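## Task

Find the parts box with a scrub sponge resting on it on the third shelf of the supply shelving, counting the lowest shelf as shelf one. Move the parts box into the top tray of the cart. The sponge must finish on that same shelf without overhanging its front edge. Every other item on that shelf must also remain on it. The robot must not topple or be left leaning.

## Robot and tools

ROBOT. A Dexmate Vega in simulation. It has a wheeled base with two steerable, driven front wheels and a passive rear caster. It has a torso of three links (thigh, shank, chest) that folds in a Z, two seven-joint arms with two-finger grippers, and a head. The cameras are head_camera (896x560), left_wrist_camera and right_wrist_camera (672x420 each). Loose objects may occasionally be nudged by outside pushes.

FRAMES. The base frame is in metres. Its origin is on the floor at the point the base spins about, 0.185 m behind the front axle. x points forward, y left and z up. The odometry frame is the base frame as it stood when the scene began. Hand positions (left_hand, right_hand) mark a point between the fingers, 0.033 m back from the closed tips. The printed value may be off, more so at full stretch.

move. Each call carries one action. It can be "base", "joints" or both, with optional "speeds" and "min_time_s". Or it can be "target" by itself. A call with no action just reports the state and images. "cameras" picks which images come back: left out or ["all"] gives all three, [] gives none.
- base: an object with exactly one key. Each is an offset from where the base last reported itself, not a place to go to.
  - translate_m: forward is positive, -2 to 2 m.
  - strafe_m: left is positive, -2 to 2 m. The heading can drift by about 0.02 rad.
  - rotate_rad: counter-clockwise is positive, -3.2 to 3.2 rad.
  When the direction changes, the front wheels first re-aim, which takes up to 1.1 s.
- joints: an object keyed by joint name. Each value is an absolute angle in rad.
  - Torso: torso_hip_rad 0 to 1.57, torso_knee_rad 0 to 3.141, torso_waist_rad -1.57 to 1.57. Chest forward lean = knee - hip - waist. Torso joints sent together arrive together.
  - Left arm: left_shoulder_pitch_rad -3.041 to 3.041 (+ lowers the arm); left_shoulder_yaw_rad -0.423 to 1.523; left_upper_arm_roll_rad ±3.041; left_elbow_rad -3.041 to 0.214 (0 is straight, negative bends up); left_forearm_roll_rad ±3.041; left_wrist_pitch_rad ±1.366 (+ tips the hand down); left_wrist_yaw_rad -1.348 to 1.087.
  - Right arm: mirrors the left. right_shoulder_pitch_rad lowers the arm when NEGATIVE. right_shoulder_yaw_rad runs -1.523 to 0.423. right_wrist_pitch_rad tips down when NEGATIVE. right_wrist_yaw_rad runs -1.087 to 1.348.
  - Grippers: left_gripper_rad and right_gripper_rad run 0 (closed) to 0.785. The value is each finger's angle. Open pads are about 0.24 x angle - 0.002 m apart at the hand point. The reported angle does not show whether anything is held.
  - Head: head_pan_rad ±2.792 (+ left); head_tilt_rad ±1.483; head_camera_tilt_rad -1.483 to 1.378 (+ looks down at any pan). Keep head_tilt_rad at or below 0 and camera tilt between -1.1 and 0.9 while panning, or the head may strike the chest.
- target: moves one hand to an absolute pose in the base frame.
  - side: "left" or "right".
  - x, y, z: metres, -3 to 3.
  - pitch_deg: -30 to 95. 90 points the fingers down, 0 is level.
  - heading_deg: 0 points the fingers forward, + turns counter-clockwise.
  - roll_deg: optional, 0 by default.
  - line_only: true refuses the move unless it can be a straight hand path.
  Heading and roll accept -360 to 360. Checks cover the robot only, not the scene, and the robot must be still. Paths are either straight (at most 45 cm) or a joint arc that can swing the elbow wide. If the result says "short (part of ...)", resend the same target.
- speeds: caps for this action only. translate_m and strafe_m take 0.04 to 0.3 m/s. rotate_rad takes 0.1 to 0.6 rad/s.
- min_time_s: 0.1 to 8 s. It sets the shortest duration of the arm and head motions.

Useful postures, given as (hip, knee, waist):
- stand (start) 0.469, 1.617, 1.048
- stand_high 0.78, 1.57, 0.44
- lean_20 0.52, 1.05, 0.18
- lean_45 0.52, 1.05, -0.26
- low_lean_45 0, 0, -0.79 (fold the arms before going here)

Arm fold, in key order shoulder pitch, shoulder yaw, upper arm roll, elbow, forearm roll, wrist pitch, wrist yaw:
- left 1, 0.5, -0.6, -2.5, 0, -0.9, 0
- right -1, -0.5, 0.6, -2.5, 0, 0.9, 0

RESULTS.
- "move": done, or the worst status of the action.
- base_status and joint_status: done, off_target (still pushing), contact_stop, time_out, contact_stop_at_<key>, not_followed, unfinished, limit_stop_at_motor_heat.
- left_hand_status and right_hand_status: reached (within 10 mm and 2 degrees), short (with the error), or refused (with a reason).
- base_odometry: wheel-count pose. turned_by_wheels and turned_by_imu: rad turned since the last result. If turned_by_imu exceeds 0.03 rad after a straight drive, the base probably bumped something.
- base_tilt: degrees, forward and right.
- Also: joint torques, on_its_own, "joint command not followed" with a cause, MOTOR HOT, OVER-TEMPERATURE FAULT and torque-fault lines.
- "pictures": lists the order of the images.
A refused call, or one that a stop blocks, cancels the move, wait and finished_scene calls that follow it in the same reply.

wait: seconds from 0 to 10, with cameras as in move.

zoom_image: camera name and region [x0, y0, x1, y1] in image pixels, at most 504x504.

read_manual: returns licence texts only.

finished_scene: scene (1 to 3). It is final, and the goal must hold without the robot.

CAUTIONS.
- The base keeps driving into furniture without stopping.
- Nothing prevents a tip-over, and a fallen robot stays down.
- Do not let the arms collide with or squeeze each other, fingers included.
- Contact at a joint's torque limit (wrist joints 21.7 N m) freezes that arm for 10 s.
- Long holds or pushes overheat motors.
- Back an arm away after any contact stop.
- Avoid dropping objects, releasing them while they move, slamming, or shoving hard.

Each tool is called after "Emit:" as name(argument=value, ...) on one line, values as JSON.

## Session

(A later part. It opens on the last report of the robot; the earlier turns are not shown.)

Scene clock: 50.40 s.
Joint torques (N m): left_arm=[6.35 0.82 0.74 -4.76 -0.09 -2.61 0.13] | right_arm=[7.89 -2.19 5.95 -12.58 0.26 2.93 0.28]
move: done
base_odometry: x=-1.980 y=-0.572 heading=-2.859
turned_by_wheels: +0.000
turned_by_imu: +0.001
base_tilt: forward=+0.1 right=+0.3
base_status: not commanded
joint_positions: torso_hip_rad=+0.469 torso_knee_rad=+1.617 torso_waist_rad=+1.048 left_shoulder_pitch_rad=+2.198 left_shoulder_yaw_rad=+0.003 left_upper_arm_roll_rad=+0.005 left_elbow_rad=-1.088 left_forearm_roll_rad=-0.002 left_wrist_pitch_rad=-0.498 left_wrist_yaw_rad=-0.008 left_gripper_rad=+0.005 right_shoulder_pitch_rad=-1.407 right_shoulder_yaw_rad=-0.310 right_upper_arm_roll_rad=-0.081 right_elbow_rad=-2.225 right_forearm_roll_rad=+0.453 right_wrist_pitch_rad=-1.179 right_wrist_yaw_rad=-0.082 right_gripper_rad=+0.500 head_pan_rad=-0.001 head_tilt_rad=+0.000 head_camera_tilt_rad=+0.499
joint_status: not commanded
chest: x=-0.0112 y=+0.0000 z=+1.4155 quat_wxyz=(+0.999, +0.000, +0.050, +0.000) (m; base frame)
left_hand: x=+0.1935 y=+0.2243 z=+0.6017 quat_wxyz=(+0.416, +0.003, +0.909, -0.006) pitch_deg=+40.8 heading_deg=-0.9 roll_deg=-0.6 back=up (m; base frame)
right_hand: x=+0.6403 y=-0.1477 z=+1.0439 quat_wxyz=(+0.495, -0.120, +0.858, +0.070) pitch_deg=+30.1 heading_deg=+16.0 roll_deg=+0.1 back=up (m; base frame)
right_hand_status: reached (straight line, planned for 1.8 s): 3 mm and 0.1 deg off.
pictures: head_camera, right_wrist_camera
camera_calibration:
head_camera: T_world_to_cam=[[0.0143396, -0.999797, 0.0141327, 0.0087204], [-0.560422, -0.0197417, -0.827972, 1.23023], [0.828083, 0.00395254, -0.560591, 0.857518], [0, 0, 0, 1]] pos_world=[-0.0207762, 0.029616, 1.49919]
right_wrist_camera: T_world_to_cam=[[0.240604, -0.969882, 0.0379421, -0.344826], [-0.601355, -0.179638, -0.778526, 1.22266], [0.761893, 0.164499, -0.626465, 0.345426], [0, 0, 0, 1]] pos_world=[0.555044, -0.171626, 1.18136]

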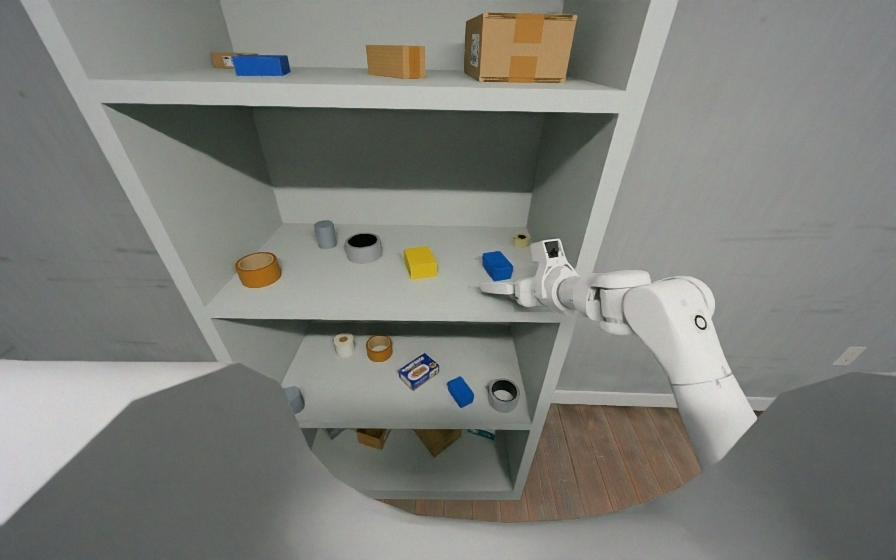

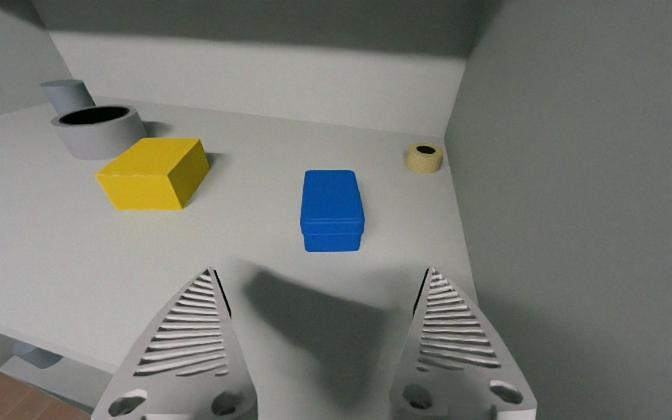

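Emit:
move(target={"side":"right","x":0.796,"y":-0.115,"z":1.0,"pitch_deg":30,"heading_deg":17,"line_only":true}, cameras=["right_wrist_camera"])

Emit:
move(joints={"right_gripper_rad":0.19}, cameras=["right_wrist_camera"])

Emit:
move(target={"side":"right","x":0.785,"y":-0.115,"z":1.04,"pitch_deg":30,"heading_deg":17,"line_only":true}, cameras=["right_wrist_camera"])

Scene clock: 55.50 s.
Joint torques (N m): left_arm=[7.63 0.74 1.18 -4.7 -0.05 -3.11 0.12] | right_arm=[13.63 -0.51 -1.29 2.3 -0.7 -1.67 -0.32]
move: done
base_odometry: x=-1.980 y=-0.572 heading=-2.859
turned_by_wheels: +0.000
turned_by_imu: +0.001
base_tilt: forward=+0.1 right=+0.3
base_status: not commanded
joint_positions: torso_hip_rad=+0.469 torso_knee_rad=+1.617 torso_waist_rad=+1.048 left_shoulder_pitch_rad=+2.198 left_shoulder_yaw_rad=+0.003 left_upper_arm_roll_rad=+0.005 left_elbow_rad=-1.088 left_forearm_roll_rad=-0.002 left_wrist_pitch_rad=-0.498 left_wrist_yaw_rad=-0.008 left_gripper_rad=+0.005 right_shoulder_pitch_rad=-0.975 right_shoulder_yaw_rad=-0.236 right_upper_arm_roll_rad=-0.306 right_elbow_rad=-1.438 right_forearm_roll_rad=+0.345 right_wrist_pitch_rad=-0.800 right_wrist_yaw_rad=+0.031 right_gripper_rad=+0.500 head_pan_rad=-0.001 head_tilt_rad=+0.000 head_camera_tilt_rad=+0.499
joint_status: not commanded
chest: x=-0.0115 y=+0.0000 z=+1.4155 quat_wxyz=(+0.999, +0.000, +0.050, +0.000) (m; base frame)
left_hand: x=+0.1935 y=+0.2243 z=+0.6018 quat_wxyz=(+0.417, +0.003, +0.909, -0.006) pitch_deg=+40.8 heading_deg=-0.9 roll_deg=-0.6 back=up (m; base frame)
right_hand: x=+0.7953 y=-0.1151 z=+1.0016 quat_wxyz=(+0.496, -0.128, +0.856, +0.074) pitch_deg=+29.9 heading_deg=+17.0 roll_deg=+0.0 back=up (m; base frame)
right_hand_status: reached (straight line, planned for 2.8 s): 2 mm and 0.1 deg off.
pictures: right_wrist_camera
camera_calibration:
right_wrist_camera: T_world_to_cam=[[0.258149, -0.96535, 0.038194, -0.362564], [-0.59514, -0.190043, -0.780828, 1.28502], [0.761031, 0.178839, -0.623578, 0.194879], [0, 0, 0, 1]] pos_world=[0.710056, -0.140644, 1.13875]

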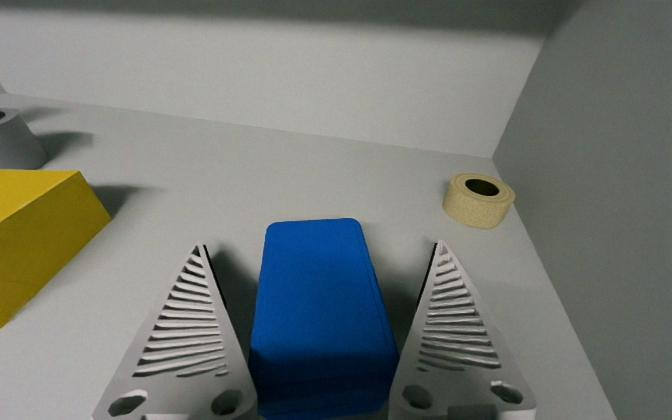

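Scene clock: 56.33 s.
Joint torques (N m): left_arm=[7.32 1.34 0.74 -3.14 -0.1 -2.53 0.15] | right_arm=[13.85 -0.47 -1.12 0.38 -0.27 -2.67 0.03]
move: done
base_odometry: x=-1.979 y=-0.572 heading=-2.859
turned_by_wheels: +0.000
turned_by_imu: +0.000
base_tilt: forward=+0.1 right=+0.3
base_status: not commanded
joint_positions: torso_hip_rad=+0.469 torso_knee_rad=+1.617 torso_waist_rad=+1.048 left_shoulder_pitch_rad=+2.198 left_shoulder_yaw_rad=+0.003 left_upper_arm_roll_rad=+0.005 left_elbow_rad=-1.088 left_forearm_roll_rad=-0.002 left_wrist_pitch_rad=-0.498 left_wrist_yaw_rad=-0.008 left_gripper_rad=+0.005 right_shoulder_pitch_rad=-0.973 right_shoulder_yaw_rad=-0.235 right_upper_arm_roll_rad=-0.308 right_elbow_rad=-1.434 right_forearm_roll_rad=+0.345 right_wrist_pitch_rad=-0.798 right_wrist_yaw_rad=+0.032 right_gripper_rad=+0.190 head_pan_rad=-0.001 head_tilt_rad=+0.000 head_camera_tilt_rad=+0.499
joint_status: all done
chest: x=-0.0116 y=+0.0000 z=+1.4155 quat_wxyz=(+0.999, +0.000, +0.050, +0.000) (m; base frame)
left_hand: x=+0.1935 y=+0.2243 z=+0.6018 quat_wxyz=(+0.417, +0.003, +0.909, -0.006) pitch_deg=+40.7 heading_deg=-0.9 roll_deg=-0.6 back=up (m; base frame)
right_hand: x=+0.7961 y=-0.1151 z=+1.0015 quat_wxyz=(+0.496, -0.128, +0.856, +0.074) pitch_deg=+29.9 heading_deg=+17.0 roll_deg=+0.0 back=up (m; base frame)
pictures: right_wrist_camera
camera_calibration:
right_wrist_camera: T_world_to_cam=[[0.25817, -0.965327, 0.0386328, -0.363156], [-0.594927, -0.190361, -0.780912, 1.28528], [0.76119, 0.178624, -0.623445, 0.193971], [0, 0, 0, 1]] pos_world=[0.710755, -0.140544, 1.13865]

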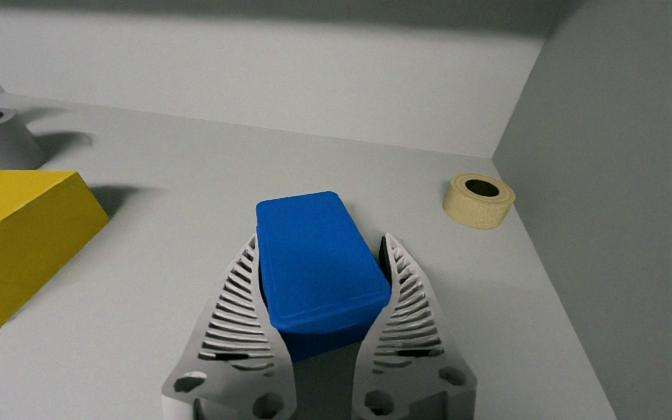

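Scene clock: 58.47 s.
Joint torques (N m): left_arm=[7.15 0.9 0.91 -3.63 -0.09 -2.73 0.06] | right_arm=[16.28 -1.49 6.24 -13.8 0.01 3.13 -0.11]
move: done
base_odometry: x=-1.979 y=-0.572 heading=-2.859
turned_by_wheels: +0.000
turned_by_imu: +0.001
base_tilt: forward=+0.1 right=+0.3
base_status: not commanded
joint_positions: torso_hip_rad=+0.469 torso_knee_rad=+1.617 torso_waist_rad=+1.048 left_shoulder_pitch_rad=+2.198 left_shoulder_yaw_rad=+0.003 left_upper_arm_roll_rad=+0.005 left_elbow_rad=-1.088 left_forearm_roll_rad=-0.002 left_wrist_pitch_rad=-0.498 left_wrist_yaw_rad=-0.008 left_gripper_rad=+0.005 right_shoulder_pitch_rad=-0.976 right_shoulder_yaw_rad=-0.244 right_upper_arm_roll_rad=-0.275 right_elbow_rad=-1.577 right_forearm_roll_rad=+0.372 right_wrist_pitch_rad=-0.942 right_wrist_yaw_rad=+0.004 right_gripper_rad=+0.190 head_pan_rad=-0.001 head_tilt_rad=+0.000 head_camera_tilt_rad=+0.499
joint_status: not commanded
chest: x=-0.0112 y=+0.0000 z=+1.4155 quat_wxyz=(+0.999, +0.000, +0.050, +0.000) (m; base frame)
left_hand: x=+0.1935 y=+0.2243 z=+0.6017 quat_wxyz=(+0.416, +0.003, +0.909, -0.006) pitch_deg=+40.8 heading_deg=-0.9 roll_deg=-0.6 back=up (m; base frame)
right_hand: x=+0.7855 y=-0.1148 z=+1.0377 quat_wxyz=(+0.494, -0.128, +0.857, +0.074) pitch_deg=+30.1 heading_deg=+17.0 roll_deg=+0.0 back=up (m; base frame)
right_hand_status: reached (straight line, planned for 0.8 s): 2 mm and 0.1 deg off.
pictures: right_wrist_camera
camera_calibration:
right_wrist_camera: T_world_to_cam=[[0.258775, -0.96517, 0.0385041, -0.36192], [-0.597851, -0.191346, -0.778435, 1.30684], [0.75869, 0.17842, -0.626543, 0.229725], [0, 0, 0, 1]] pos_world=[0.70066, -0.140243, 1.17516]

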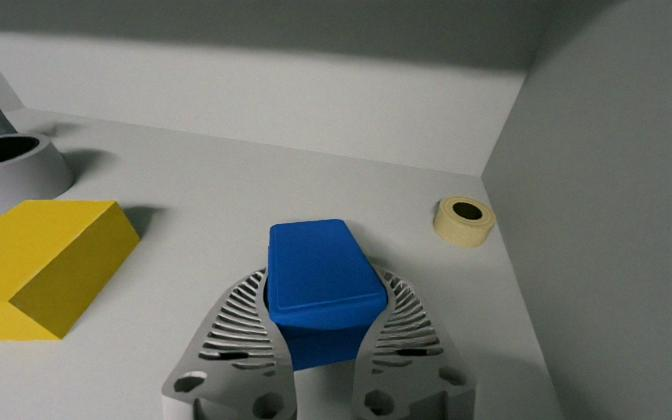

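Emit:
move(base={"translate_m": -0.4}, cameras=[])

Emit:
move(base={"rotate_rad": -2.44}, joints={"right_shoulder_pitch_rad":-0.75,"right_shoulder_yaw_rad":-0.03,"right_upper_arm_roll_rad":0.023,"right_elbow_rad":-1.507,"right_forearm_roll_rad":0.01,"right_wrist_pitch_rad":-0.985,"right_wrist_yaw_rad":0.032,"torso_hip_rad":0.05,"torso_knee_rad":0.8,"torso_waist_rad":0.45,"head_camera_tilt_rad":0.25}, min_time_s=4, cameras=["head_camera","right_wrist_camera"])

Scene clock: 62.30 s.
Joint torques (N m): left_arm=[6.56 0.02 1.36 -4.18 -0.05 -2.92 0] | right_arm=[16.21 -0.35 6.71 -12.13 -0.04 3.53 -0.59]
move: done
base_odometry: x=-1.595 y=-0.461 heading=-2.860
turned_by_wheels: -0.001
turned_by_imu: +0.001
base_tilt: forward=+0.1 right=+0.4
base_status: done
joint_positions: torso_hip_rad=+0.469 torso_knee_rad=+1.617 torso_waist_rad=+1.048 left_shoulder_pitch_rad=+2.198 left_shoulder_yaw_rad=+0.003 left_upper_arm_roll_rad=+0.005 left_elbow_rad=-1.088 left_forearm_roll_rad=-0.002 left_wrist_pitch_rad=-0.498 left_wrist_yaw_rad=-0.008 left_gripper_rad=+0.005 right_shoulder_pitch_rad=-0.976 right_shoulder_yaw_rad=-0.245 right_upper_arm_roll_rad=-0.274 right_elbow_rad=-1.582 right_forearm_roll_rad=+0.373 right_wrist_pitch_rad=-0.947 right_wrist_yaw_rad=+0.003 right_gripper_rad=+0.190 head_pan_rad=-0.001 head_tilt_rad=+0.000 head_camera_tilt_rad=+0.499
joint_status: not commanded
chest: x=-0.0110 y=+0.0000 z=+1.4155 quat_wxyz=(+0.999, +0.000, +0.050, +0.000) (m; base frame)
left_hand: x=+0.1936 y=+0.2243 z=+0.6016 quat_wxyz=(+0.416, +0.003, +0.909, -0.006) pitch_deg=+40.8 heading_deg=-0.9 roll_deg=-0.6 back=up (m; base frame)
right_hand: x=+0.7851 y=-0.1149 z=+1.0389 quat_wxyz=(+0.494, -0.128, +0.857, +0.074) pitch_deg=+30.1 heading_deg=+17.0 roll_deg=+0.0 back=up (m; base frame)
pictures: none
No camera images: "cameras" was empty.

Scene clock: 67.93 s.
Joint torques (N m): left_arm=[-5.69 -0.28 2.41 -0.22 0.83 5.13 -0.78] | right_arm=[25.92 0.96 3.39 -9.17 -0.09 3.37 0.2]
move: done
base_odometry: x=-1.594 y=-0.461 heading=+0.986
turned_by_wheels: -2.438
turned_by_imu: -2.371
base_tilt: forward=+0.2 right=+0.3
base_status: done
joint_positions: torso_hip_rad=+0.050 torso_knee_rad=+0.800 torso_waist_rad=+0.450 left_shoulder_pitch_rad=+2.199 left_shoulder_yaw_rad=+0.003 left_upper_arm_roll_rad=+0.005 left_elbow_rad=-1.089 left_forearm_roll_rad=-0.002 left_wrist_pitch_rad=-0.500 left_wrist_yaw_rad=-0.008 left_gripper_rad=+0.005 right_shoulder_pitch_rad=-0.751 right_shoulder_yaw_rad=-0.031 right_upper_arm_roll_rad=+0.022 right_elbow_rad=-1.507 right_forearm_roll_rad=+0.011 right_wrist_pitch_rad=-0.985 right_wrist_yaw_rad=+0.032 right_gripper_rad=+0.190 head_pan_rad=-0.001 head_tilt_rad=+0.000 head_camera_tilt_rad=+0.251
joint_status: all done
chest: x=+0.0002 y=+0.0000 z=+1.1966 quat_wxyz=(+0.989, +0.000, +0.149, +0.000) (m; base frame)
left_hand: x=+0.0394 y=+0.2245 z=+0.3589 quat_wxyz=(+0.324, +0.002, +0.946, -0.006) pitch_deg=+52.1 heading_deg=-1.1 roll_deg=-0.9 back=up (m; base frame)
right_hand: x=+0.8265 y=-0.2475 z=+0.8279 quat_wxyz=(+0.498, +0.003, +0.867, +0.004) pitch_deg=+30.3 heading_deg=+0.2 roll_deg=+0.7 back=up (m; base frame)
pictures: head_camera, right_wrist_camera
camera_calibration:
head_camera: T_world_to_cam=[[0.0136075, -0.999796, 0.0149474, 0.0101886], [-0.519726, -0.0198428, -0.854103, 1.10913], [0.854225, 0.00385369, -0.51989, 0.669361], [0, 0, 0, 1]] pos_world=[0.00452131, 0.0296154, 1.29515]
right_wrist_camera: T_world_to_cam=[[-0.0367078, -0.998909, 0.0288563, -0.24873], [-0.630513, 0.00074789, -0.776179, 1.21539], [0.77531, -0.0466861, -0.629853, 0.0241605], [0, 0, 0, 1]] pos_world=[0.738457, -0.24824, 0.965755]

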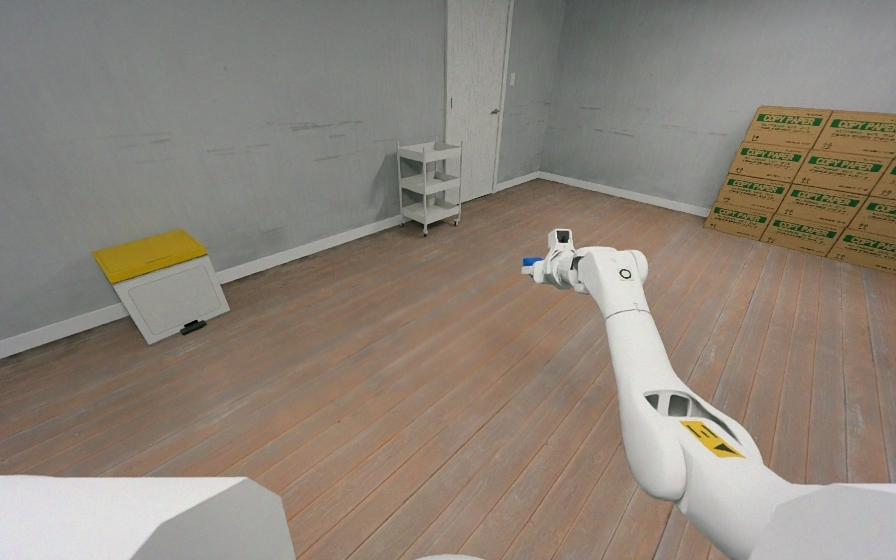

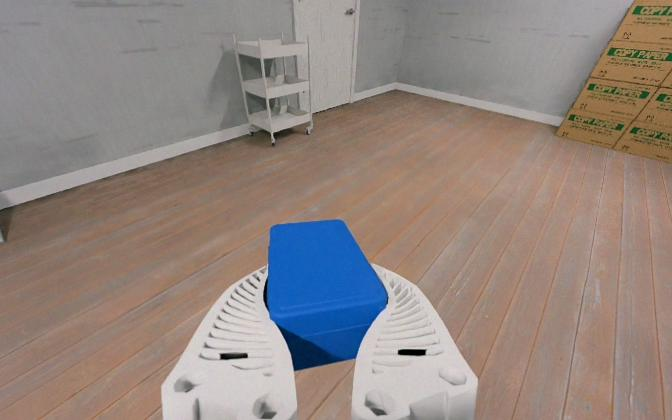

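Emit:
move(base={"rotate_rad": -0.096}, cameras=[])

Emit:
move(base={"translate_m": 2.0}, joints={"head_camera_tilt_rad":0.55}, cameras=[])

Emit:
move(base={"translate_m": 0.26}, cameras=["head_camera"])

Emit:
move(base={"rotate_rad": 0.877}, cameras=["head_camera","right_wrist_camera"])

Scene clock: 70.13 s.
Joint torques (N m): left_arm=[-4.7 -0.44 2.3 -0.69 0.86 5.51 -0.71] | right_arm=[27.73 0.42 4.14 -9.67 -0.04 3.1 -0.11]
move: done
base_odometry: x=-1.594 y=-0.461 heading=+0.890
turned_by_wheels: -0.096
turned_by_imu: -0.092
base_tilt: forward=+0.2 right=+0.3
base_status: done
joint_positions: torso_hip_rad=+0.050 torso_knee_rad=+0.800 torso_waist_rad=+0.450 left_shoulder_pitch_rad=+2.199 left_shoulder_yaw_rad=+0.003 left_upper_arm_roll_rad=+0.005 left_elbow_rad=-1.089 left_forearm_roll_rad=-0.002 left_wrist_pitch_rad=-0.500 left_wrist_yaw_rad=-0.008 left_gripper_rad=+0.005 right_shoulder_pitch_rad=-0.750 right_shoulder_yaw_rad=-0.030 right_upper_arm_roll_rad=+0.023 right_elbow_rad=-1.507 right_forearm_roll_rad=+0.010 right_wrist_pitch_rad=-0.985 right_wrist_yaw_rad=+0.032 right_gripper_rad=+0.190 head_pan_rad=-0.001 head_tilt_rad=+0.000 head_camera_tilt_rad=+0.251
joint_status: not commanded
chest: x=+0.0002 y=+0.0000 z=+1.1966 quat_wxyz=(+0.989, +0.000, +0.149, +0.000) (m; base frame)
left_hand: x=+0.0394 y=+0.2245 z=+0.3589 quat_wxyz=(+0.324, +0.002, +0.946, -0.006) pitch_deg=+52.1 heading_deg=-1.1 roll_deg=-0.9 back=up (m; base frame)
right_hand: x=+0.8267 y=-0.2478 z=+0.8283 quat_wxyz=(+0.498, +0.004, +0.867, +0.004) pitch_deg=+30.3 heading_deg=+0.2 roll_deg=+0.7 back=up (m; base frame)
pictures: none
No camera images: "cameras" was empty.

Scene clock: 78.63 s.
Joint torques (N m): left_arm=[-4.57 0.24 2.43 0.36 0.79 5.8 -0.78] | right_arm=[24.22 -2.07 4.07 -7.85 -0.18 2.99 0.14]
move: done
base_odometry: x=-0.332 y=+1.090 heading=+0.889
turned_by_wheels: -0.001
turned_by_imu: -0.010
base_tilt: forward=+0.2 right=+0.3
base_status: done
joint_positions: torso_hip_rad=+0.050 torso_knee_rad=+0.800 torso_waist_rad=+0.450 left_shoulder_pitch_rad=+2.199 left_shoulder_yaw_rad=+0.003 left_upper_arm_roll_rad=+0.005 left_elbow_rad=-1.089 left_forearm_roll_rad=-0.002 left_wrist_pitch_rad=-0.500 left_wrist_yaw_rad=-0.008 left_gripper_rad=+0.005 right_shoulder_pitch_rad=-0.750 right_shoulder_yaw_rad=-0.030 right_upper_arm_roll_rad=+0.023 right_elbow_rad=-1.507 right_forearm_roll_rad=+0.010 right_wrist_pitch_rad=-0.985 right_wrist_yaw_rad=+0.032 right_gripper_rad=+0.190 head_pan_rad=-0.001 head_tilt_rad=+0.000 head_camera_tilt_rad=+0.549
joint_status: all done
chest: x=+0.0003 y=+0.0000 z=+1.1966 quat_wxyz=(+0.989, +0.000, +0.150, +0.000) (m; base frame)
left_hand: x=+0.0394 y=+0.2246 z=+0.3589 quat_wxyz=(+0.324, +0.002, +0.946, -0.006) pitch_deg=+52.1 heading_deg=-1.1 roll_deg=-0.9 back=up (m; base frame)
right_hand: x=+0.8267 y=-0.2478 z=+0.8282 quat_wxyz=(+0.498, +0.004, +0.867, +0.004) pitch_deg=+30.3 heading_deg=+0.2 roll_deg=+0.7 back=up (m; base frame)
pictures: none
No camera images: "cameras" was empty.

Scene clock: 81.27 s.
Joint torques (N m): left_arm=[-3.45 0.04 2.41 -0.87 0.84 5.31 -0.71] | right_arm=[25.9 1.25 3.12 -10.49 0.07 2.63 -0.07]
move: done
base_odometry: x=-0.167 y=+1.292 heading=+0.889
turned_by_wheels: -0.001
turned_by_imu: -0.001
base_tilt: forward=+0.2 right=+0.3
base_status: done
joint_positions: torso_hip_rad=+0.050 torso_knee_rad=+0.800 torso_waist_rad=+0.450 left_shoulder_pitch_rad=+2.199 left_shoulder_yaw_rad=+0.003 left_upper_arm_roll_rad=+0.005 left_elbow_rad=-1.089 left_forearm_roll_rad=-0.002 left_wrist_pitch_rad=-0.500 left_wrist_yaw_rad=-0.008 left_gripper_rad=+0.005 right_shoulder_pitch_rad=-0.750 right_shoulder_yaw_rad=-0.030 right_upper_arm_roll_rad=+0.023 right_elbow_rad=-1.507 right_forearm_roll_rad=+0.010 right_wrist_pitch_rad=-0.985 right_wrist_yaw_rad=+0.032 right_gripper_rad=+0.190 head_pan_rad=-0.001 head_tilt_rad=+0.000 head_camera_tilt_rad=+0.549
joint_status: not commanded
chest: x=+0.0003 y=+0.0000 z=+1.1966 quat_wxyz=(+0.989, +0.000, +0.150, +0.000) (m; base frame)
left_hand: x=+0.0394 y=+0.2246 z=+0.3588 quat_wxyz=(+0.324, +0.002, +0.946, -0.006) pitch_deg=+52.2 heading_deg=-1.1 roll_deg=-0.9 back=up (m; base frame)
right_hand: x=+0.8268 y=-0.2478 z=+0.8281 quat_wxyz=(+0.498, +0.004, +0.867, +0.004) pitch_deg=+30.3 heading_deg=+0.2 roll_deg=+0.7 back=up (m; base frame)
pictures: head_camera
camera_calibration:
head_camera: T_world_to_cam=[[0.0173942, -0.999797, 0.0101403, 0.0165181], [-0.748033, -0.0197422, -0.663368, 0.853976], [0.663433, 0.00395347, -0.748225, 0.950588], [0, 0, 0, 1]] pos_world=[0.00786352, 0.029616, 1.27759]

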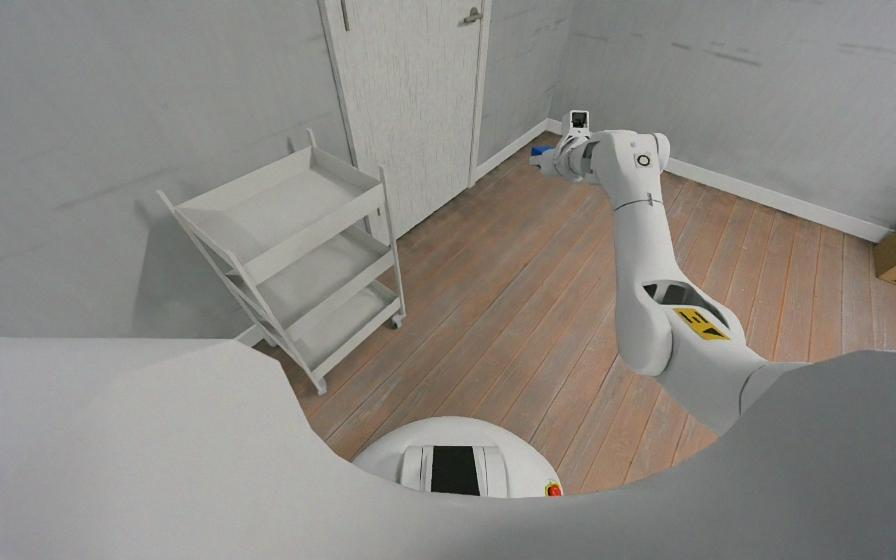

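Scene clock: 84.30 s.
Joint torques (N m): left_arm=[-5.22 0.54 2.58 0.82 0.8 5.88 -0.8] | right_arm=[25.26 -0.5 2.6 -8.6 -0.05 3.78 0]
move: done
base_odometry: x=-0.167 y=+1.293 heading=+1.765
turned_by_wheels: +0.876
turned_by_imu: +0.852
base_tilt: forward=+0.2 right=+0.3
base_status: done
joint_positions: torso_hip_rad=+0.050 torso_knee_rad=+0.800 torso_waist_rad=+0.450 left_shoulder_pitch_rad=+2.199 left_shoulder_yaw_rad=+0.003 left_upper_arm_roll_rad=+0.005 left_elbow_rad=-1.089 left_forearm_roll_rad=-0.002 left_wrist_pitch_rad=-0.500 left_wrist_yaw_rad=-0.008 left_gripper_rad=+0.005 right_shoulder_pitch_rad=-0.750 right_shoulder_yaw_rad=-0.030 right_upper_arm_roll_rad=+0.023 right_elbow_rad=-1.507 right_forearm_roll_rad=+0.010 right_wrist_pitch_rad=-0.985 right_wrist_yaw_rad=+0.032 right_gripper_rad=+0.190 head_pan_rad=+0.000 head_tilt_rad=+0.000 head_camera_tilt_rad=+0.549
joint_status: not commanded
chest: x=+0.0003 y=+0.0000 z=+1.1966 quat_wxyz=(+0.989, +0.000, +0.150, +0.000) (m; base frame)
left_hand: x=+0.0394 y=+0.2246 z=+0.3589 quat_wxyz=(+0.324, +0.002, +0.946, -0.006) pitch_deg=+52.2 heading_deg=-1.1 roll_deg=-0.8 back=up (m; base frame)
right_hand: x=+0.8268 y=-0.2478 z=+0.8282 quat_wxyz=(+0.498, +0.004, +0.867, +0.004) pitch_deg=+30.3 heading_deg=+0.2 roll_deg=+0.7 back=up (m; base frame)
pictures: head_camera, right_wrist_camera
camera_calibration:
head_camera: T_world_to_cam=[[0.0175352, -0.999795, 0.0101302, 0.0165299], [-0.748031, -0.019841, -0.663367, 0.853978], [0.663432, 0.00405458, -0.748226, 0.950586], [0, 0, 0, 1]] pos_world=[0.00786306, 0.0296161, 1.27759]
right_wrist_camera: T_world_to_cam=[[-0.0374441, -0.998895, 0.0284108, -0.247946], [-0.630421, 0.00155331, -0.776252, 1.21594], [0.77535, -0.0469768, -0.629782, 0.0238753], [0, 0, 0, 1]] pos_world=[0.738757, -0.248439, 0.965955]

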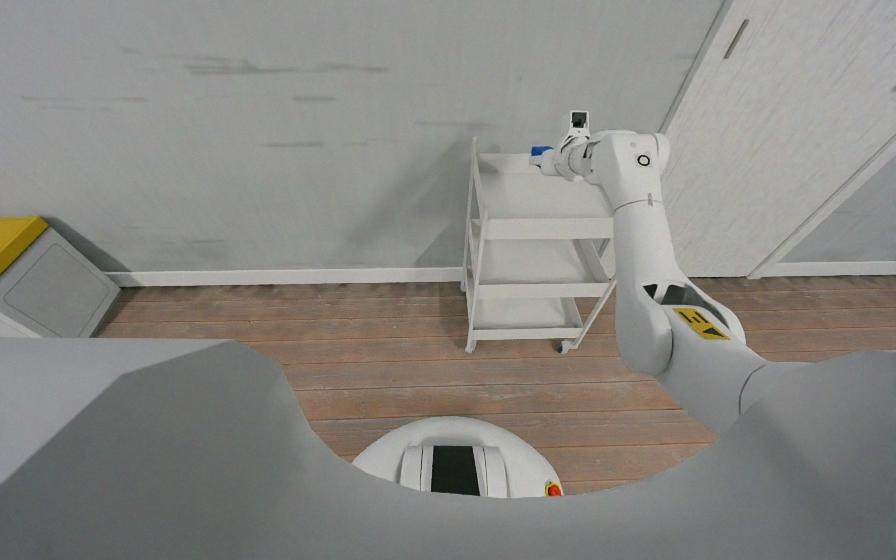

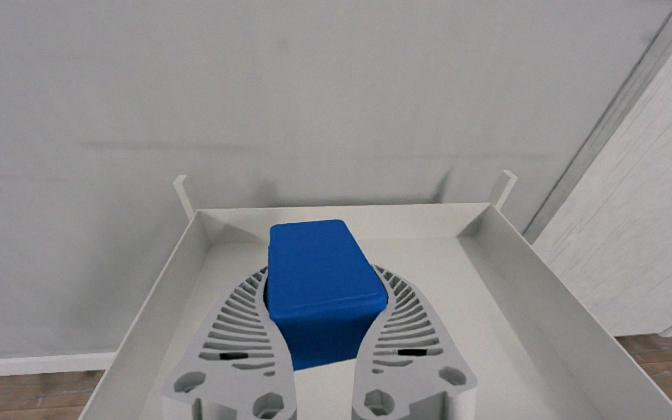

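Emit:
move(base={"translate_m": 0.14}, cameras=[])

Emit:
move(target={"side":"right","x":0.80,"y":-0.27,"z":0.70,"pitch_deg":30,"heading_deg":0,"line_only":true}, cameras=["right_wrist_camera"])

Emit:
move(target={"side":"right","x":0.80,"y":-0.27,"z":0.690,"pitch_deg":30,"heading_deg":0,"line_only":true}, cameras=["right_wrist_camera"])

Scene clock: 86.87 s.
Joint torques (N m): left_arm=[-4.73 -0.4 2.91 -0.68 0.87 5.6 -0.86] | right_arm=[23.96 -1.27 3.42 -9.71 -0.11 3.29 -0.17]
move: done
base_odometry: x=-0.194 y=+1.430 heading=+1.766
turned_by_wheels: +0.001
turned_by_imu: +0.001
base_tilt: forward=+0.1 right=+0.3
base_status: done
joint_positions: torso_hip_rad=+0.050 torso_knee_rad=+0.800 torso_waist_rad=+0.450 left_shoulder_pitch_rad=+2.199 left_shoulder_yaw_rad=+0.003 left_upper_arm_roll_rad=+0.005 left_elbow_rad=-1.089 left_forearm_roll_rad=-0.002 left_wrist_pitch_rad=-0.500 left_wrist_yaw_rad=-0.008 left_gripper_rad=+0.005 right_shoulder_pitch_rad=-0.750 right_shoulder_yaw_rad=-0.030 right_upper_arm_roll_rad=+0.023 right_elbow_rad=-1.507 right_forearm_roll_rad=+0.010 right_wrist_pitch_rad=-0.985 right_wrist_yaw_rad=+0.032 right_gripper_rad=+0.190 head_pan_rad=+0.000 head_tilt_rad=+0.000 head_camera_tilt_rad=+0.549
joint_status: not commanded
chest: x=+0.0003 y=+0.0000 z=+1.1966 quat_wxyz=(+0.989, +0.000, +0.150, +0.000) (m; base frame)
left_hand: x=+0.0394 y=+0.2246 z=+0.3588 quat_wxyz=(+0.324, +0.002, +0.946, -0.006) pitch_deg=+52.2 heading_deg=-1.1 roll_deg=-0.8 back=up (m; base frame)
right_hand: x=+0.8268 y=-0.2478 z=+0.8281 quat_wxyz=(+0.498, +0.004, +0.867, +0.004) pitch_deg=+30.3 heading_deg=+0.2 roll_deg=+0.7 back=up (m; base frame)
pictures: none
No camera images: "cameras" was empty.

Scene clock: 89.90 s.
Joint torques (N m): left_arm=[-5.34 -0.84 2.8 0.12 0.88 4.86 -0.79] | right_arm=[13.36 -2.02 4.35 -9.87 0.45 3.81 0.14]
move: done
base_odometry: x=-0.194 y=+1.430 heading=+1.766
turned_by_wheels: +0.000
turned_by_imu: +0.001
base_tilt: forward=+0.2 right=+0.3
base_status: not commanded
joint_positions: torso_hip_rad=+0.050 torso_knee_rad=+0.800 torso_waist_rad=+0.450 left_shoulder_pitch_rad=+2.199 left_shoulder_yaw_rad=+0.003 left_upper_arm_roll_rad=+0.005 left_elbow_rad=-1.089 left_forearm_roll_rad=-0.002 left_wrist_pitch_rad=-0.500 left_wrist_yaw_rad=-0.008 left_gripper_rad=+0.005 right_shoulder_pitch_rad=-0.901 right_shoulder_yaw_rad=-0.063 right_upper_arm_roll_rad=+0.037 right_elbow_rad=-1.285 right_forearm_roll_rad=+0.013 right_wrist_pitch_rad=-0.610 right_wrist_yaw_rad=+0.065 right_gripper_rad=+0.190 head_pan_rad=+0.000 head_tilt_rad=+0.000 head_camera_tilt_rad=+0.549
joint_status: not commanded
chest: x=+0.0003 y=+0.0000 z=+1.1966 quat_wxyz=(+0.989, +0.000, +0.150, +0.000) (m; base frame)
left_hand: x=+0.0394 y=+0.2246 z=+0.3589 quat_wxyz=(+0.324, +0.002, +0.946, -0.006) pitch_deg=+52.2 heading_deg=-1.1 roll_deg=-0.8 back=up (m; base frame)
right_hand: x=+0.8005 y=-0.2695 z=+0.7016 quat_wxyz=(+0.500, +0.000, +0.866, +0.000) pitch_deg=+30.0 heading_deg=+0.0 roll_deg=+0.0 back=up (m; base frame)
right_hand_status: reached (straight line, planned for 1.5 s): 2 mm and 0.0 deg off.
pictures: right_wrist_camera
camera_calibration:
right_wrist_camera: T_world_to_cam=[[-0.0347871, -0.998648, 0.0386282, -0.276212], [-0.627067, -0.00828567, -0.778921, 1.09763], [0.778188, -0.0513189, -0.625931, -0.0426293], [0, 0, 0, 1]] pos_world=[0.711854, -0.268932, 0.838955]

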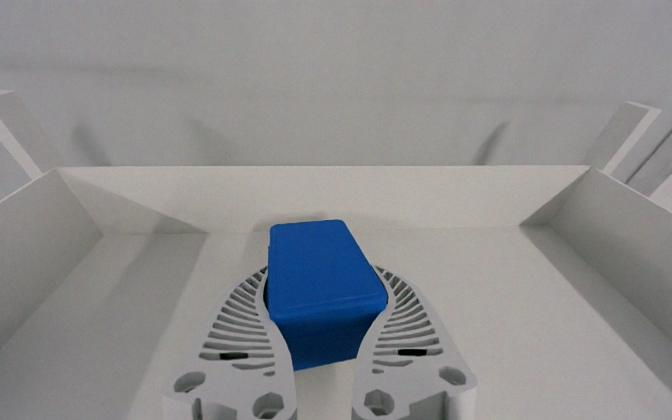

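Scene clock: 91.23 s.
Joint torques (N m): left_arm=[-4.17 -0.26 2.81 -0.36 0.92 4.92 -0.86] | right_arm=[20.1 1.48 0.27 -5.89 0.01 2.36 0.36]
move: done
base_odometry: x=-0.194 y=+1.430 heading=+1.766
turned_by_wheels: +0.000
turned_by_imu: +0.000
base_tilt: forward=+0.2 right=+0.3
base_status: not commanded
joint_positions: torso_hip_rad=+0.050 torso_knee_rad=+0.800 torso_waist_rad=+0.450 left_shoulder_pitch_rad=+2.199 left_shoulder_yaw_rad=+0.003 left_upper_arm_roll_rad=+0.005 left_elbow_rad=-1.089 left_forearm_roll_rad=-0.002 left_wrist_pitch_rad=-0.500 left_wrist_yaw_rad=-0.008 left_gripper_rad=+0.005 right_shoulder_pitch_rad=-0.900 right_shoulder_yaw_rad=-0.063 right_upper_arm_roll_rad=+0.037 right_elbow_rad=-1.245 right_forearm_roll_rad=+0.013 right_wrist_pitch_rad=-0.570 right_wrist_yaw_rad=+0.065 right_gripper_rad=+0.190 head_pan_rad=+0.000 head_tilt_rad=+0.000 head_camera_tilt_rad=+0.549
joint_status: not commanded
chest: x=+0.0001 y=+0.0000 z=+1.1966 quat_wxyz=(+0.989, +0.000, +0.149, +0.000) (m; base frame)
left_hand: x=+0.0394 y=+0.2246 z=+0.3589 quat_wxyz=(+0.324, +0.002, +0.946, -0.006) pitch_deg=+52.1 heading_deg=-1.1 roll_deg=-0.8 back=up (m; base frame)
right_hand: x=+0.8000 y=-0.2701 z=+0.6915 quat_wxyz=(+0.500, +0.000, +0.866, +0.000) pitch_deg=+30.0 heading_deg=+0.0 roll_deg=+0.0 back=up (m; base frame)
right_hand_status: reached (straight line, planned for 0.4 s): 2 mm and 0.0 deg off.
pictures: right_wrist_camera
camera_calibration:
right_wrist_camera: T_world_to_cam=[[-0.0351215, -0.998633, 0.0387018, -0.276261], [-0.626394, -0.00817787, -0.779463, 1.08938], [0.778715, -0.0516185, -0.625251, -0.0495332], [0, 0, 0, 1]] pos_world=[0.711252, -0.269531, 0.828854]

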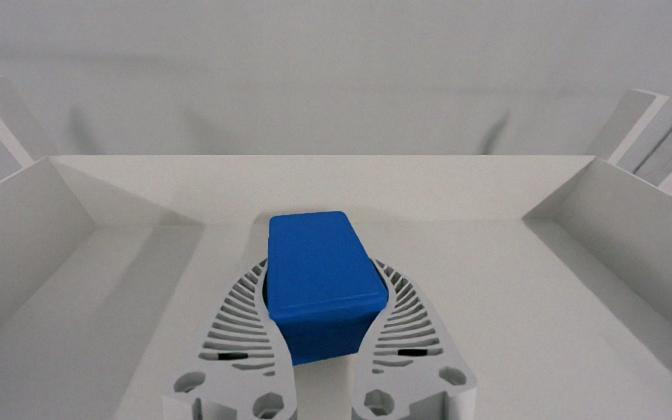

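Not clearly touching yet; lower a bit more.

Emit:
move(target={"side":"right","x":0.80,"y":-0.27,"z":0.680,"pitch_deg":30,"heading_deg":0,"line_only":true}, cameras=["right_wrist_camera"])

Scene clock: 92.83 s.
Joint torques (N m): left_arm=[-5.03 0.04 2.77 -1.18 0.88 5.23 -0.82] | right_arm=[17.89 0.26 -1.31 -0.85 -0.36 -0.3 -0.37]
move: done
base_odometry: x=-0.194 y=+1.430 heading=+1.766
turned_by_wheels: +0.000
turned_by_imu: +0.000
base_tilt: forward=+0.1 right=+0.3
base_status: not commanded
joint_positions: torso_hip_rad=+0.050 torso_knee_rad=+0.800 torso_waist_rad=+0.450 left_shoulder_pitch_rad=+2.199 left_shoulder_yaw_rad=+0.003 left_upper_arm_roll_rad=+0.005 left_elbow_rad=-1.089 left_forearm_roll_rad=-0.002 left_wrist_pitch_rad=-0.500 left_wrist_yaw_rad=-0.008 left_gripper_rad=+0.005 right_shoulder_pitch_rad=-0.895 right_shoulder_yaw_rad=-0.062 right_upper_arm_roll_rad=+0.036 right_elbow_rad=-1.199 right_forearm_roll_rad=+0.012 right_wrist_pitch_rad=-0.529 right_wrist_yaw_rad=+0.065 right_gripper_rad=+0.190 head_pan_rad=+0.000 head_tilt_rad=+0.000 head_camera_tilt_rad=+0.549
joint_status: not commanded
chest: x=-0.0001 y=+0.0000 z=+1.1966 quat_wxyz=(+0.989, +0.000, +0.149, +0.000) (m; base frame)
left_hand: x=+0.0395 y=+0.2246 z=+0.3589 quat_wxyz=(+0.325, +0.002, +0.946, -0.006) pitch_deg=+52.1 heading_deg=-1.1 roll_deg=-0.8 back=up (m; base frame)
right_hand: x=+0.8002 y=-0.2702 z=+0.6820 quat_wxyz=(+0.501, +0.000, +0.866, +0.000) pitch_deg=+29.9 heading_deg=+0.0 roll_deg=+0.0 back=up (m; base frame)
right_hand_status: reached (straight line, planned for 0.5 s): 2 mm and 0.1 deg off.
pictures: right_wrist_camera
camera_calibration:
right_wrist_camera: T_world_to_cam=[[-0.0352906, -0.998635, 0.0385017, -0.275705], [-0.625387, -0.00798244, -0.780274, 1.0819], [0.779516, -0.0516148, -0.624252, -0.0569283], [0, 0, 0, 1]] pos_world=[0.711251, -0.269631, 0.819253]

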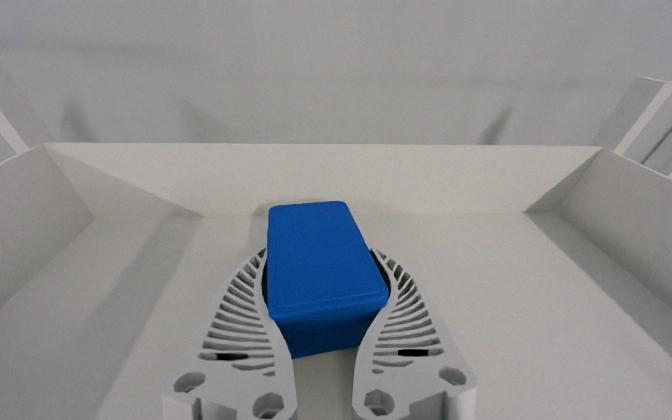

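Contact. Release and retreat.

Emit:
move(joints={"right_gripper_rad":0.34}, cameras=[])

Emit:
move(joints={"right_gripper_rad":0.5}, cameras=["right_wrist_camera"])

Emit:
move(target={"side":"right","x":0.72,"y":-0.27,"z":0.76,"pitch_deg":30,"heading_deg":0}, cameras=["right_wrist_camera"])

Emit:
finished_scene(scene=3)

Scene clock: 93.87 s.
Joint torques (N m): left_arm=[-4.68 0.07 2.65 -0.12 0.91 6.1 -0.95] | right_arm=[15.48 -2.31 -1.57 -2.8 -0.32 -0.67 -0.23]
move: done
base_odometry: x=-0.194 y=+1.430 heading=+1.766
turned_by_wheels: +0.000
turned_by_imu: +0.000
base_tilt: forward=+0.1 right=+0.3
base_status: not commanded
joint_positions: torso_hip_rad=+0.050 torso_knee_rad=+0.800 torso_waist_rad=+0.450 left_shoulder_pitch_rad=+2.199 left_shoulder_yaw_rad=+0.003 left_upper_arm_roll_rad=+0.005 left_elbow_rad=-1.089 left_forearm_roll_rad=-0.002 left_wrist_pitch_rad=-0.500 left_wrist_yaw_rad=-0.008 left_gripper_rad=+0.005 right_shoulder_pitch_rad=-0.894 right_shoulder_yaw_rad=-0.062 right_upper_arm_roll_rad=+0.036 right_elbow_rad=-1.194 right_forearm_roll_rad=+0.012 right_wrist_pitch_rad=-0.524 right_wrist_yaw_rad=+0.065 right_gripper_rad=+0.340 head_pan_rad=+0.000 head_tilt_rad=+0.000 head_camera_tilt_rad=+0.549
joint_status: all done
chest: x=-0.0001 y=+0.0000 z=+1.1966 quat_wxyz=(+0.989, +0.000, +0.149, +0.000) (m; base frame)
left_hand: x=+0.0395 y=+0.2246 z=+0.3589 quat_wxyz=(+0.325, +0.002, +0.946, -0.006) pitch_deg=+52.1 heading_deg=-1.1 roll_deg=-0.8 back=up (m; base frame)
right_hand: x=+0.8002 y=-0.2702 z=+0.6811 quat_wxyz=(+0.501, +0.000, +0.866, +0.000) pitch_deg=+29.9 heading_deg=+0.0 roll_deg=+0.0 back=up (m; base frame)
pictures: none
No camera images: "cameras" was empty.

Scene clock: 94.50 s.
Joint torques (N m): left_arm=[-5.35 -1.18 3.19 -0.22 0.94 5.95 -0.74] | right_arm=[17.12 1.65 -1.65 -2.73 0.06 -1.14 -0.22]
move: done
base_odometry: x=-0.194 y=+1.430 heading=+1.766
turned_by_wheels: +0.000
turned_by_imu: +0.000
base_tilt: forward=+0.1 right=+0.3
base_status: not commanded
joint_positions: torso_hip_rad=+0.050 torso_knee_rad=+0.800 torso_waist_rad=+0.450 left_shoulder_pitch_rad=+2.199 left_shoulder_yaw_rad=+0.003 left_upper_arm_roll_rad=+0.005 left_elbow_rad=-1.089 left_forearm_roll_rad=-0.002 left_wrist_pitch_rad=-0.500 left_wrist_yaw_rad=-0.008 left_gripper_rad=+0.005 right_shoulder_pitch_rad=-0.894 right_shoulder_yaw_rad=-0.062 right_upper_arm_roll_rad=+0.036 right_elbow_rad=-1.194 right_forearm_roll_rad=+0.012 right_wrist_pitch_rad=-0.524 right_wrist_yaw_rad=+0.065 right_gripper_rad=+0.500 head_pan_rad=+0.000 head_tilt_rad=+0.000 head_camera_tilt_rad=+0.549
joint_status: all done
chest: x=-0.0001 y=+0.0000 z=+1.1966 quat_wxyz=(+0.989, +0.000, +0.149, +0.000) (m; base frame)
left_hand: x=+0.0395 y=+0.2246 z=+0.3589 quat_wxyz=(+0.325, +0.002, +0.946, -0.006) pitch_deg=+52.1 heading_deg=-1.1 roll_deg=-0.8 back=up (m; base frame)
right_hand: x=+0.8001 y=-0.2702 z=+0.6808 quat_wxyz=(+0.501, +0.000, +0.866, +0.000) pitch_deg=+29.9 heading_deg=+0.0 roll_deg=+0.0 back=up (m; base frame)
pictures: right_wrist_camera
camera_calibration:
right_wrist_camera: T_world_to_cam=[[-0.0352835, -0.998635, 0.0385098, -0.275671], [-0.625606, -0.00797871, -0.780098, 1.08097], [0.779341, -0.0516166, -0.624471, -0.0573739], [0, 0, 0, 1]] pos_world=[0.711251, -0.269631, 0.818053]

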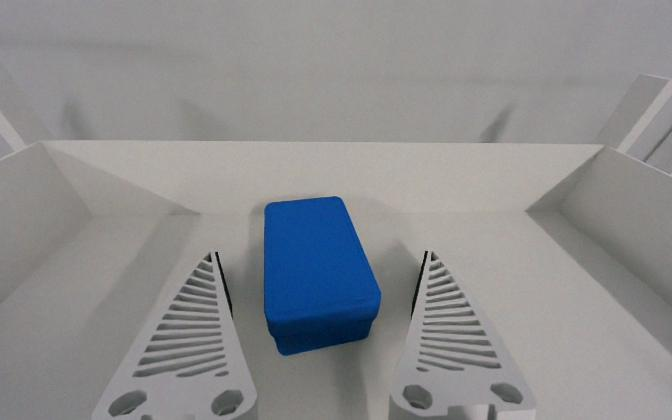

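Scene clock: 98.50 s.
Joint torques (N m): left_arm=[-4.03 -1.43 2.6 0.06 0.86 5.77 -0.89] | right_arm=[9.77 -1.67 4.78 -14.53 0.07 2.9 0.42]
move: done
base_odometry: x=-0.194 y=+1.430 heading=+1.766
turned_by_wheels: +0.000
turned_by_imu: +0.001
base_tilt: forward=+0.1 right=+0.3
base_status: not commanded
joint_positions: torso_hip_rad=+0.050 torso_knee_rad=+0.800 torso_waist_rad=+0.450 left_shoulder_pitch_rad=+2.199 left_shoulder_yaw_rad=+0.003 left_upper_arm_roll_rad=+0.005 left_elbow_rad=-1.089 left_forearm_roll_rad=-0.002 left_wrist_pitch_rad=-0.500 left_wrist_yaw_rad=-0.008 left_gripper_rad=+0.005 right_shoulder_pitch_rad=-1.141 right_shoulder_yaw_rad=-0.067 right_upper_arm_roll_rad=+0.061 right_elbow_rad=-1.858 right_forearm_roll_rad=+0.027 right_wrist_pitch_rad=-0.944 right_wrist_yaw_rad=+0.067 right_gripper_rad=+0.500 head_pan_rad=+0.000 head_tilt_rad=+0.000 head_camera_tilt_rad=+0.549
joint_status: not commanded
chest: x=+0.0000 y=+0.0000 z=+1.1966 quat_wxyz=(+0.989, +0.000, +0.149, +0.000) (m; base frame)
left_hand: x=+0.0394 y=+0.2246 z=+0.3589 quat_wxyz=(+0.324, +0.002, +0.946, -0.006) pitch_deg=+52.1 heading_deg=-1.1 roll_deg=-0.8 back=up (m; base frame)
right_hand: x=+0.7208 y=-0.2698 z=+0.7587 quat_wxyz=(+0.500, +0.000, +0.866, +0.000) pitch_deg=+30.1 heading_deg=+0.0 roll_deg=+0.0 back=up (m; base frame)
right_hand_status: reached (straight line, planned for 2.4 s): 2 mm and 0.1 deg off.
pictures: right_wrist_camera
camera_calibration:
right_wrist_camera: T_world_to_cam=[[-0.0347752, -0.998648, 0.0386417, -0.28161], [-0.627395, -0.00828209, -0.778657, 1.09224], [0.777924, -0.0513216, -0.626259, 0.0555573], [0, 0, 0, 1]] pos_world=[0.632254, -0.269332, 0.896156]

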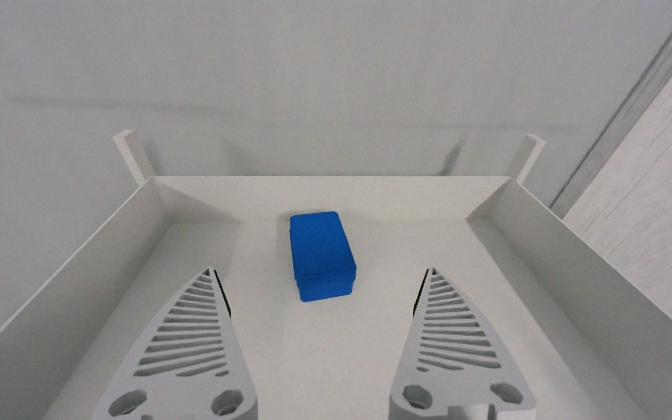

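The scene is finished: the task was done.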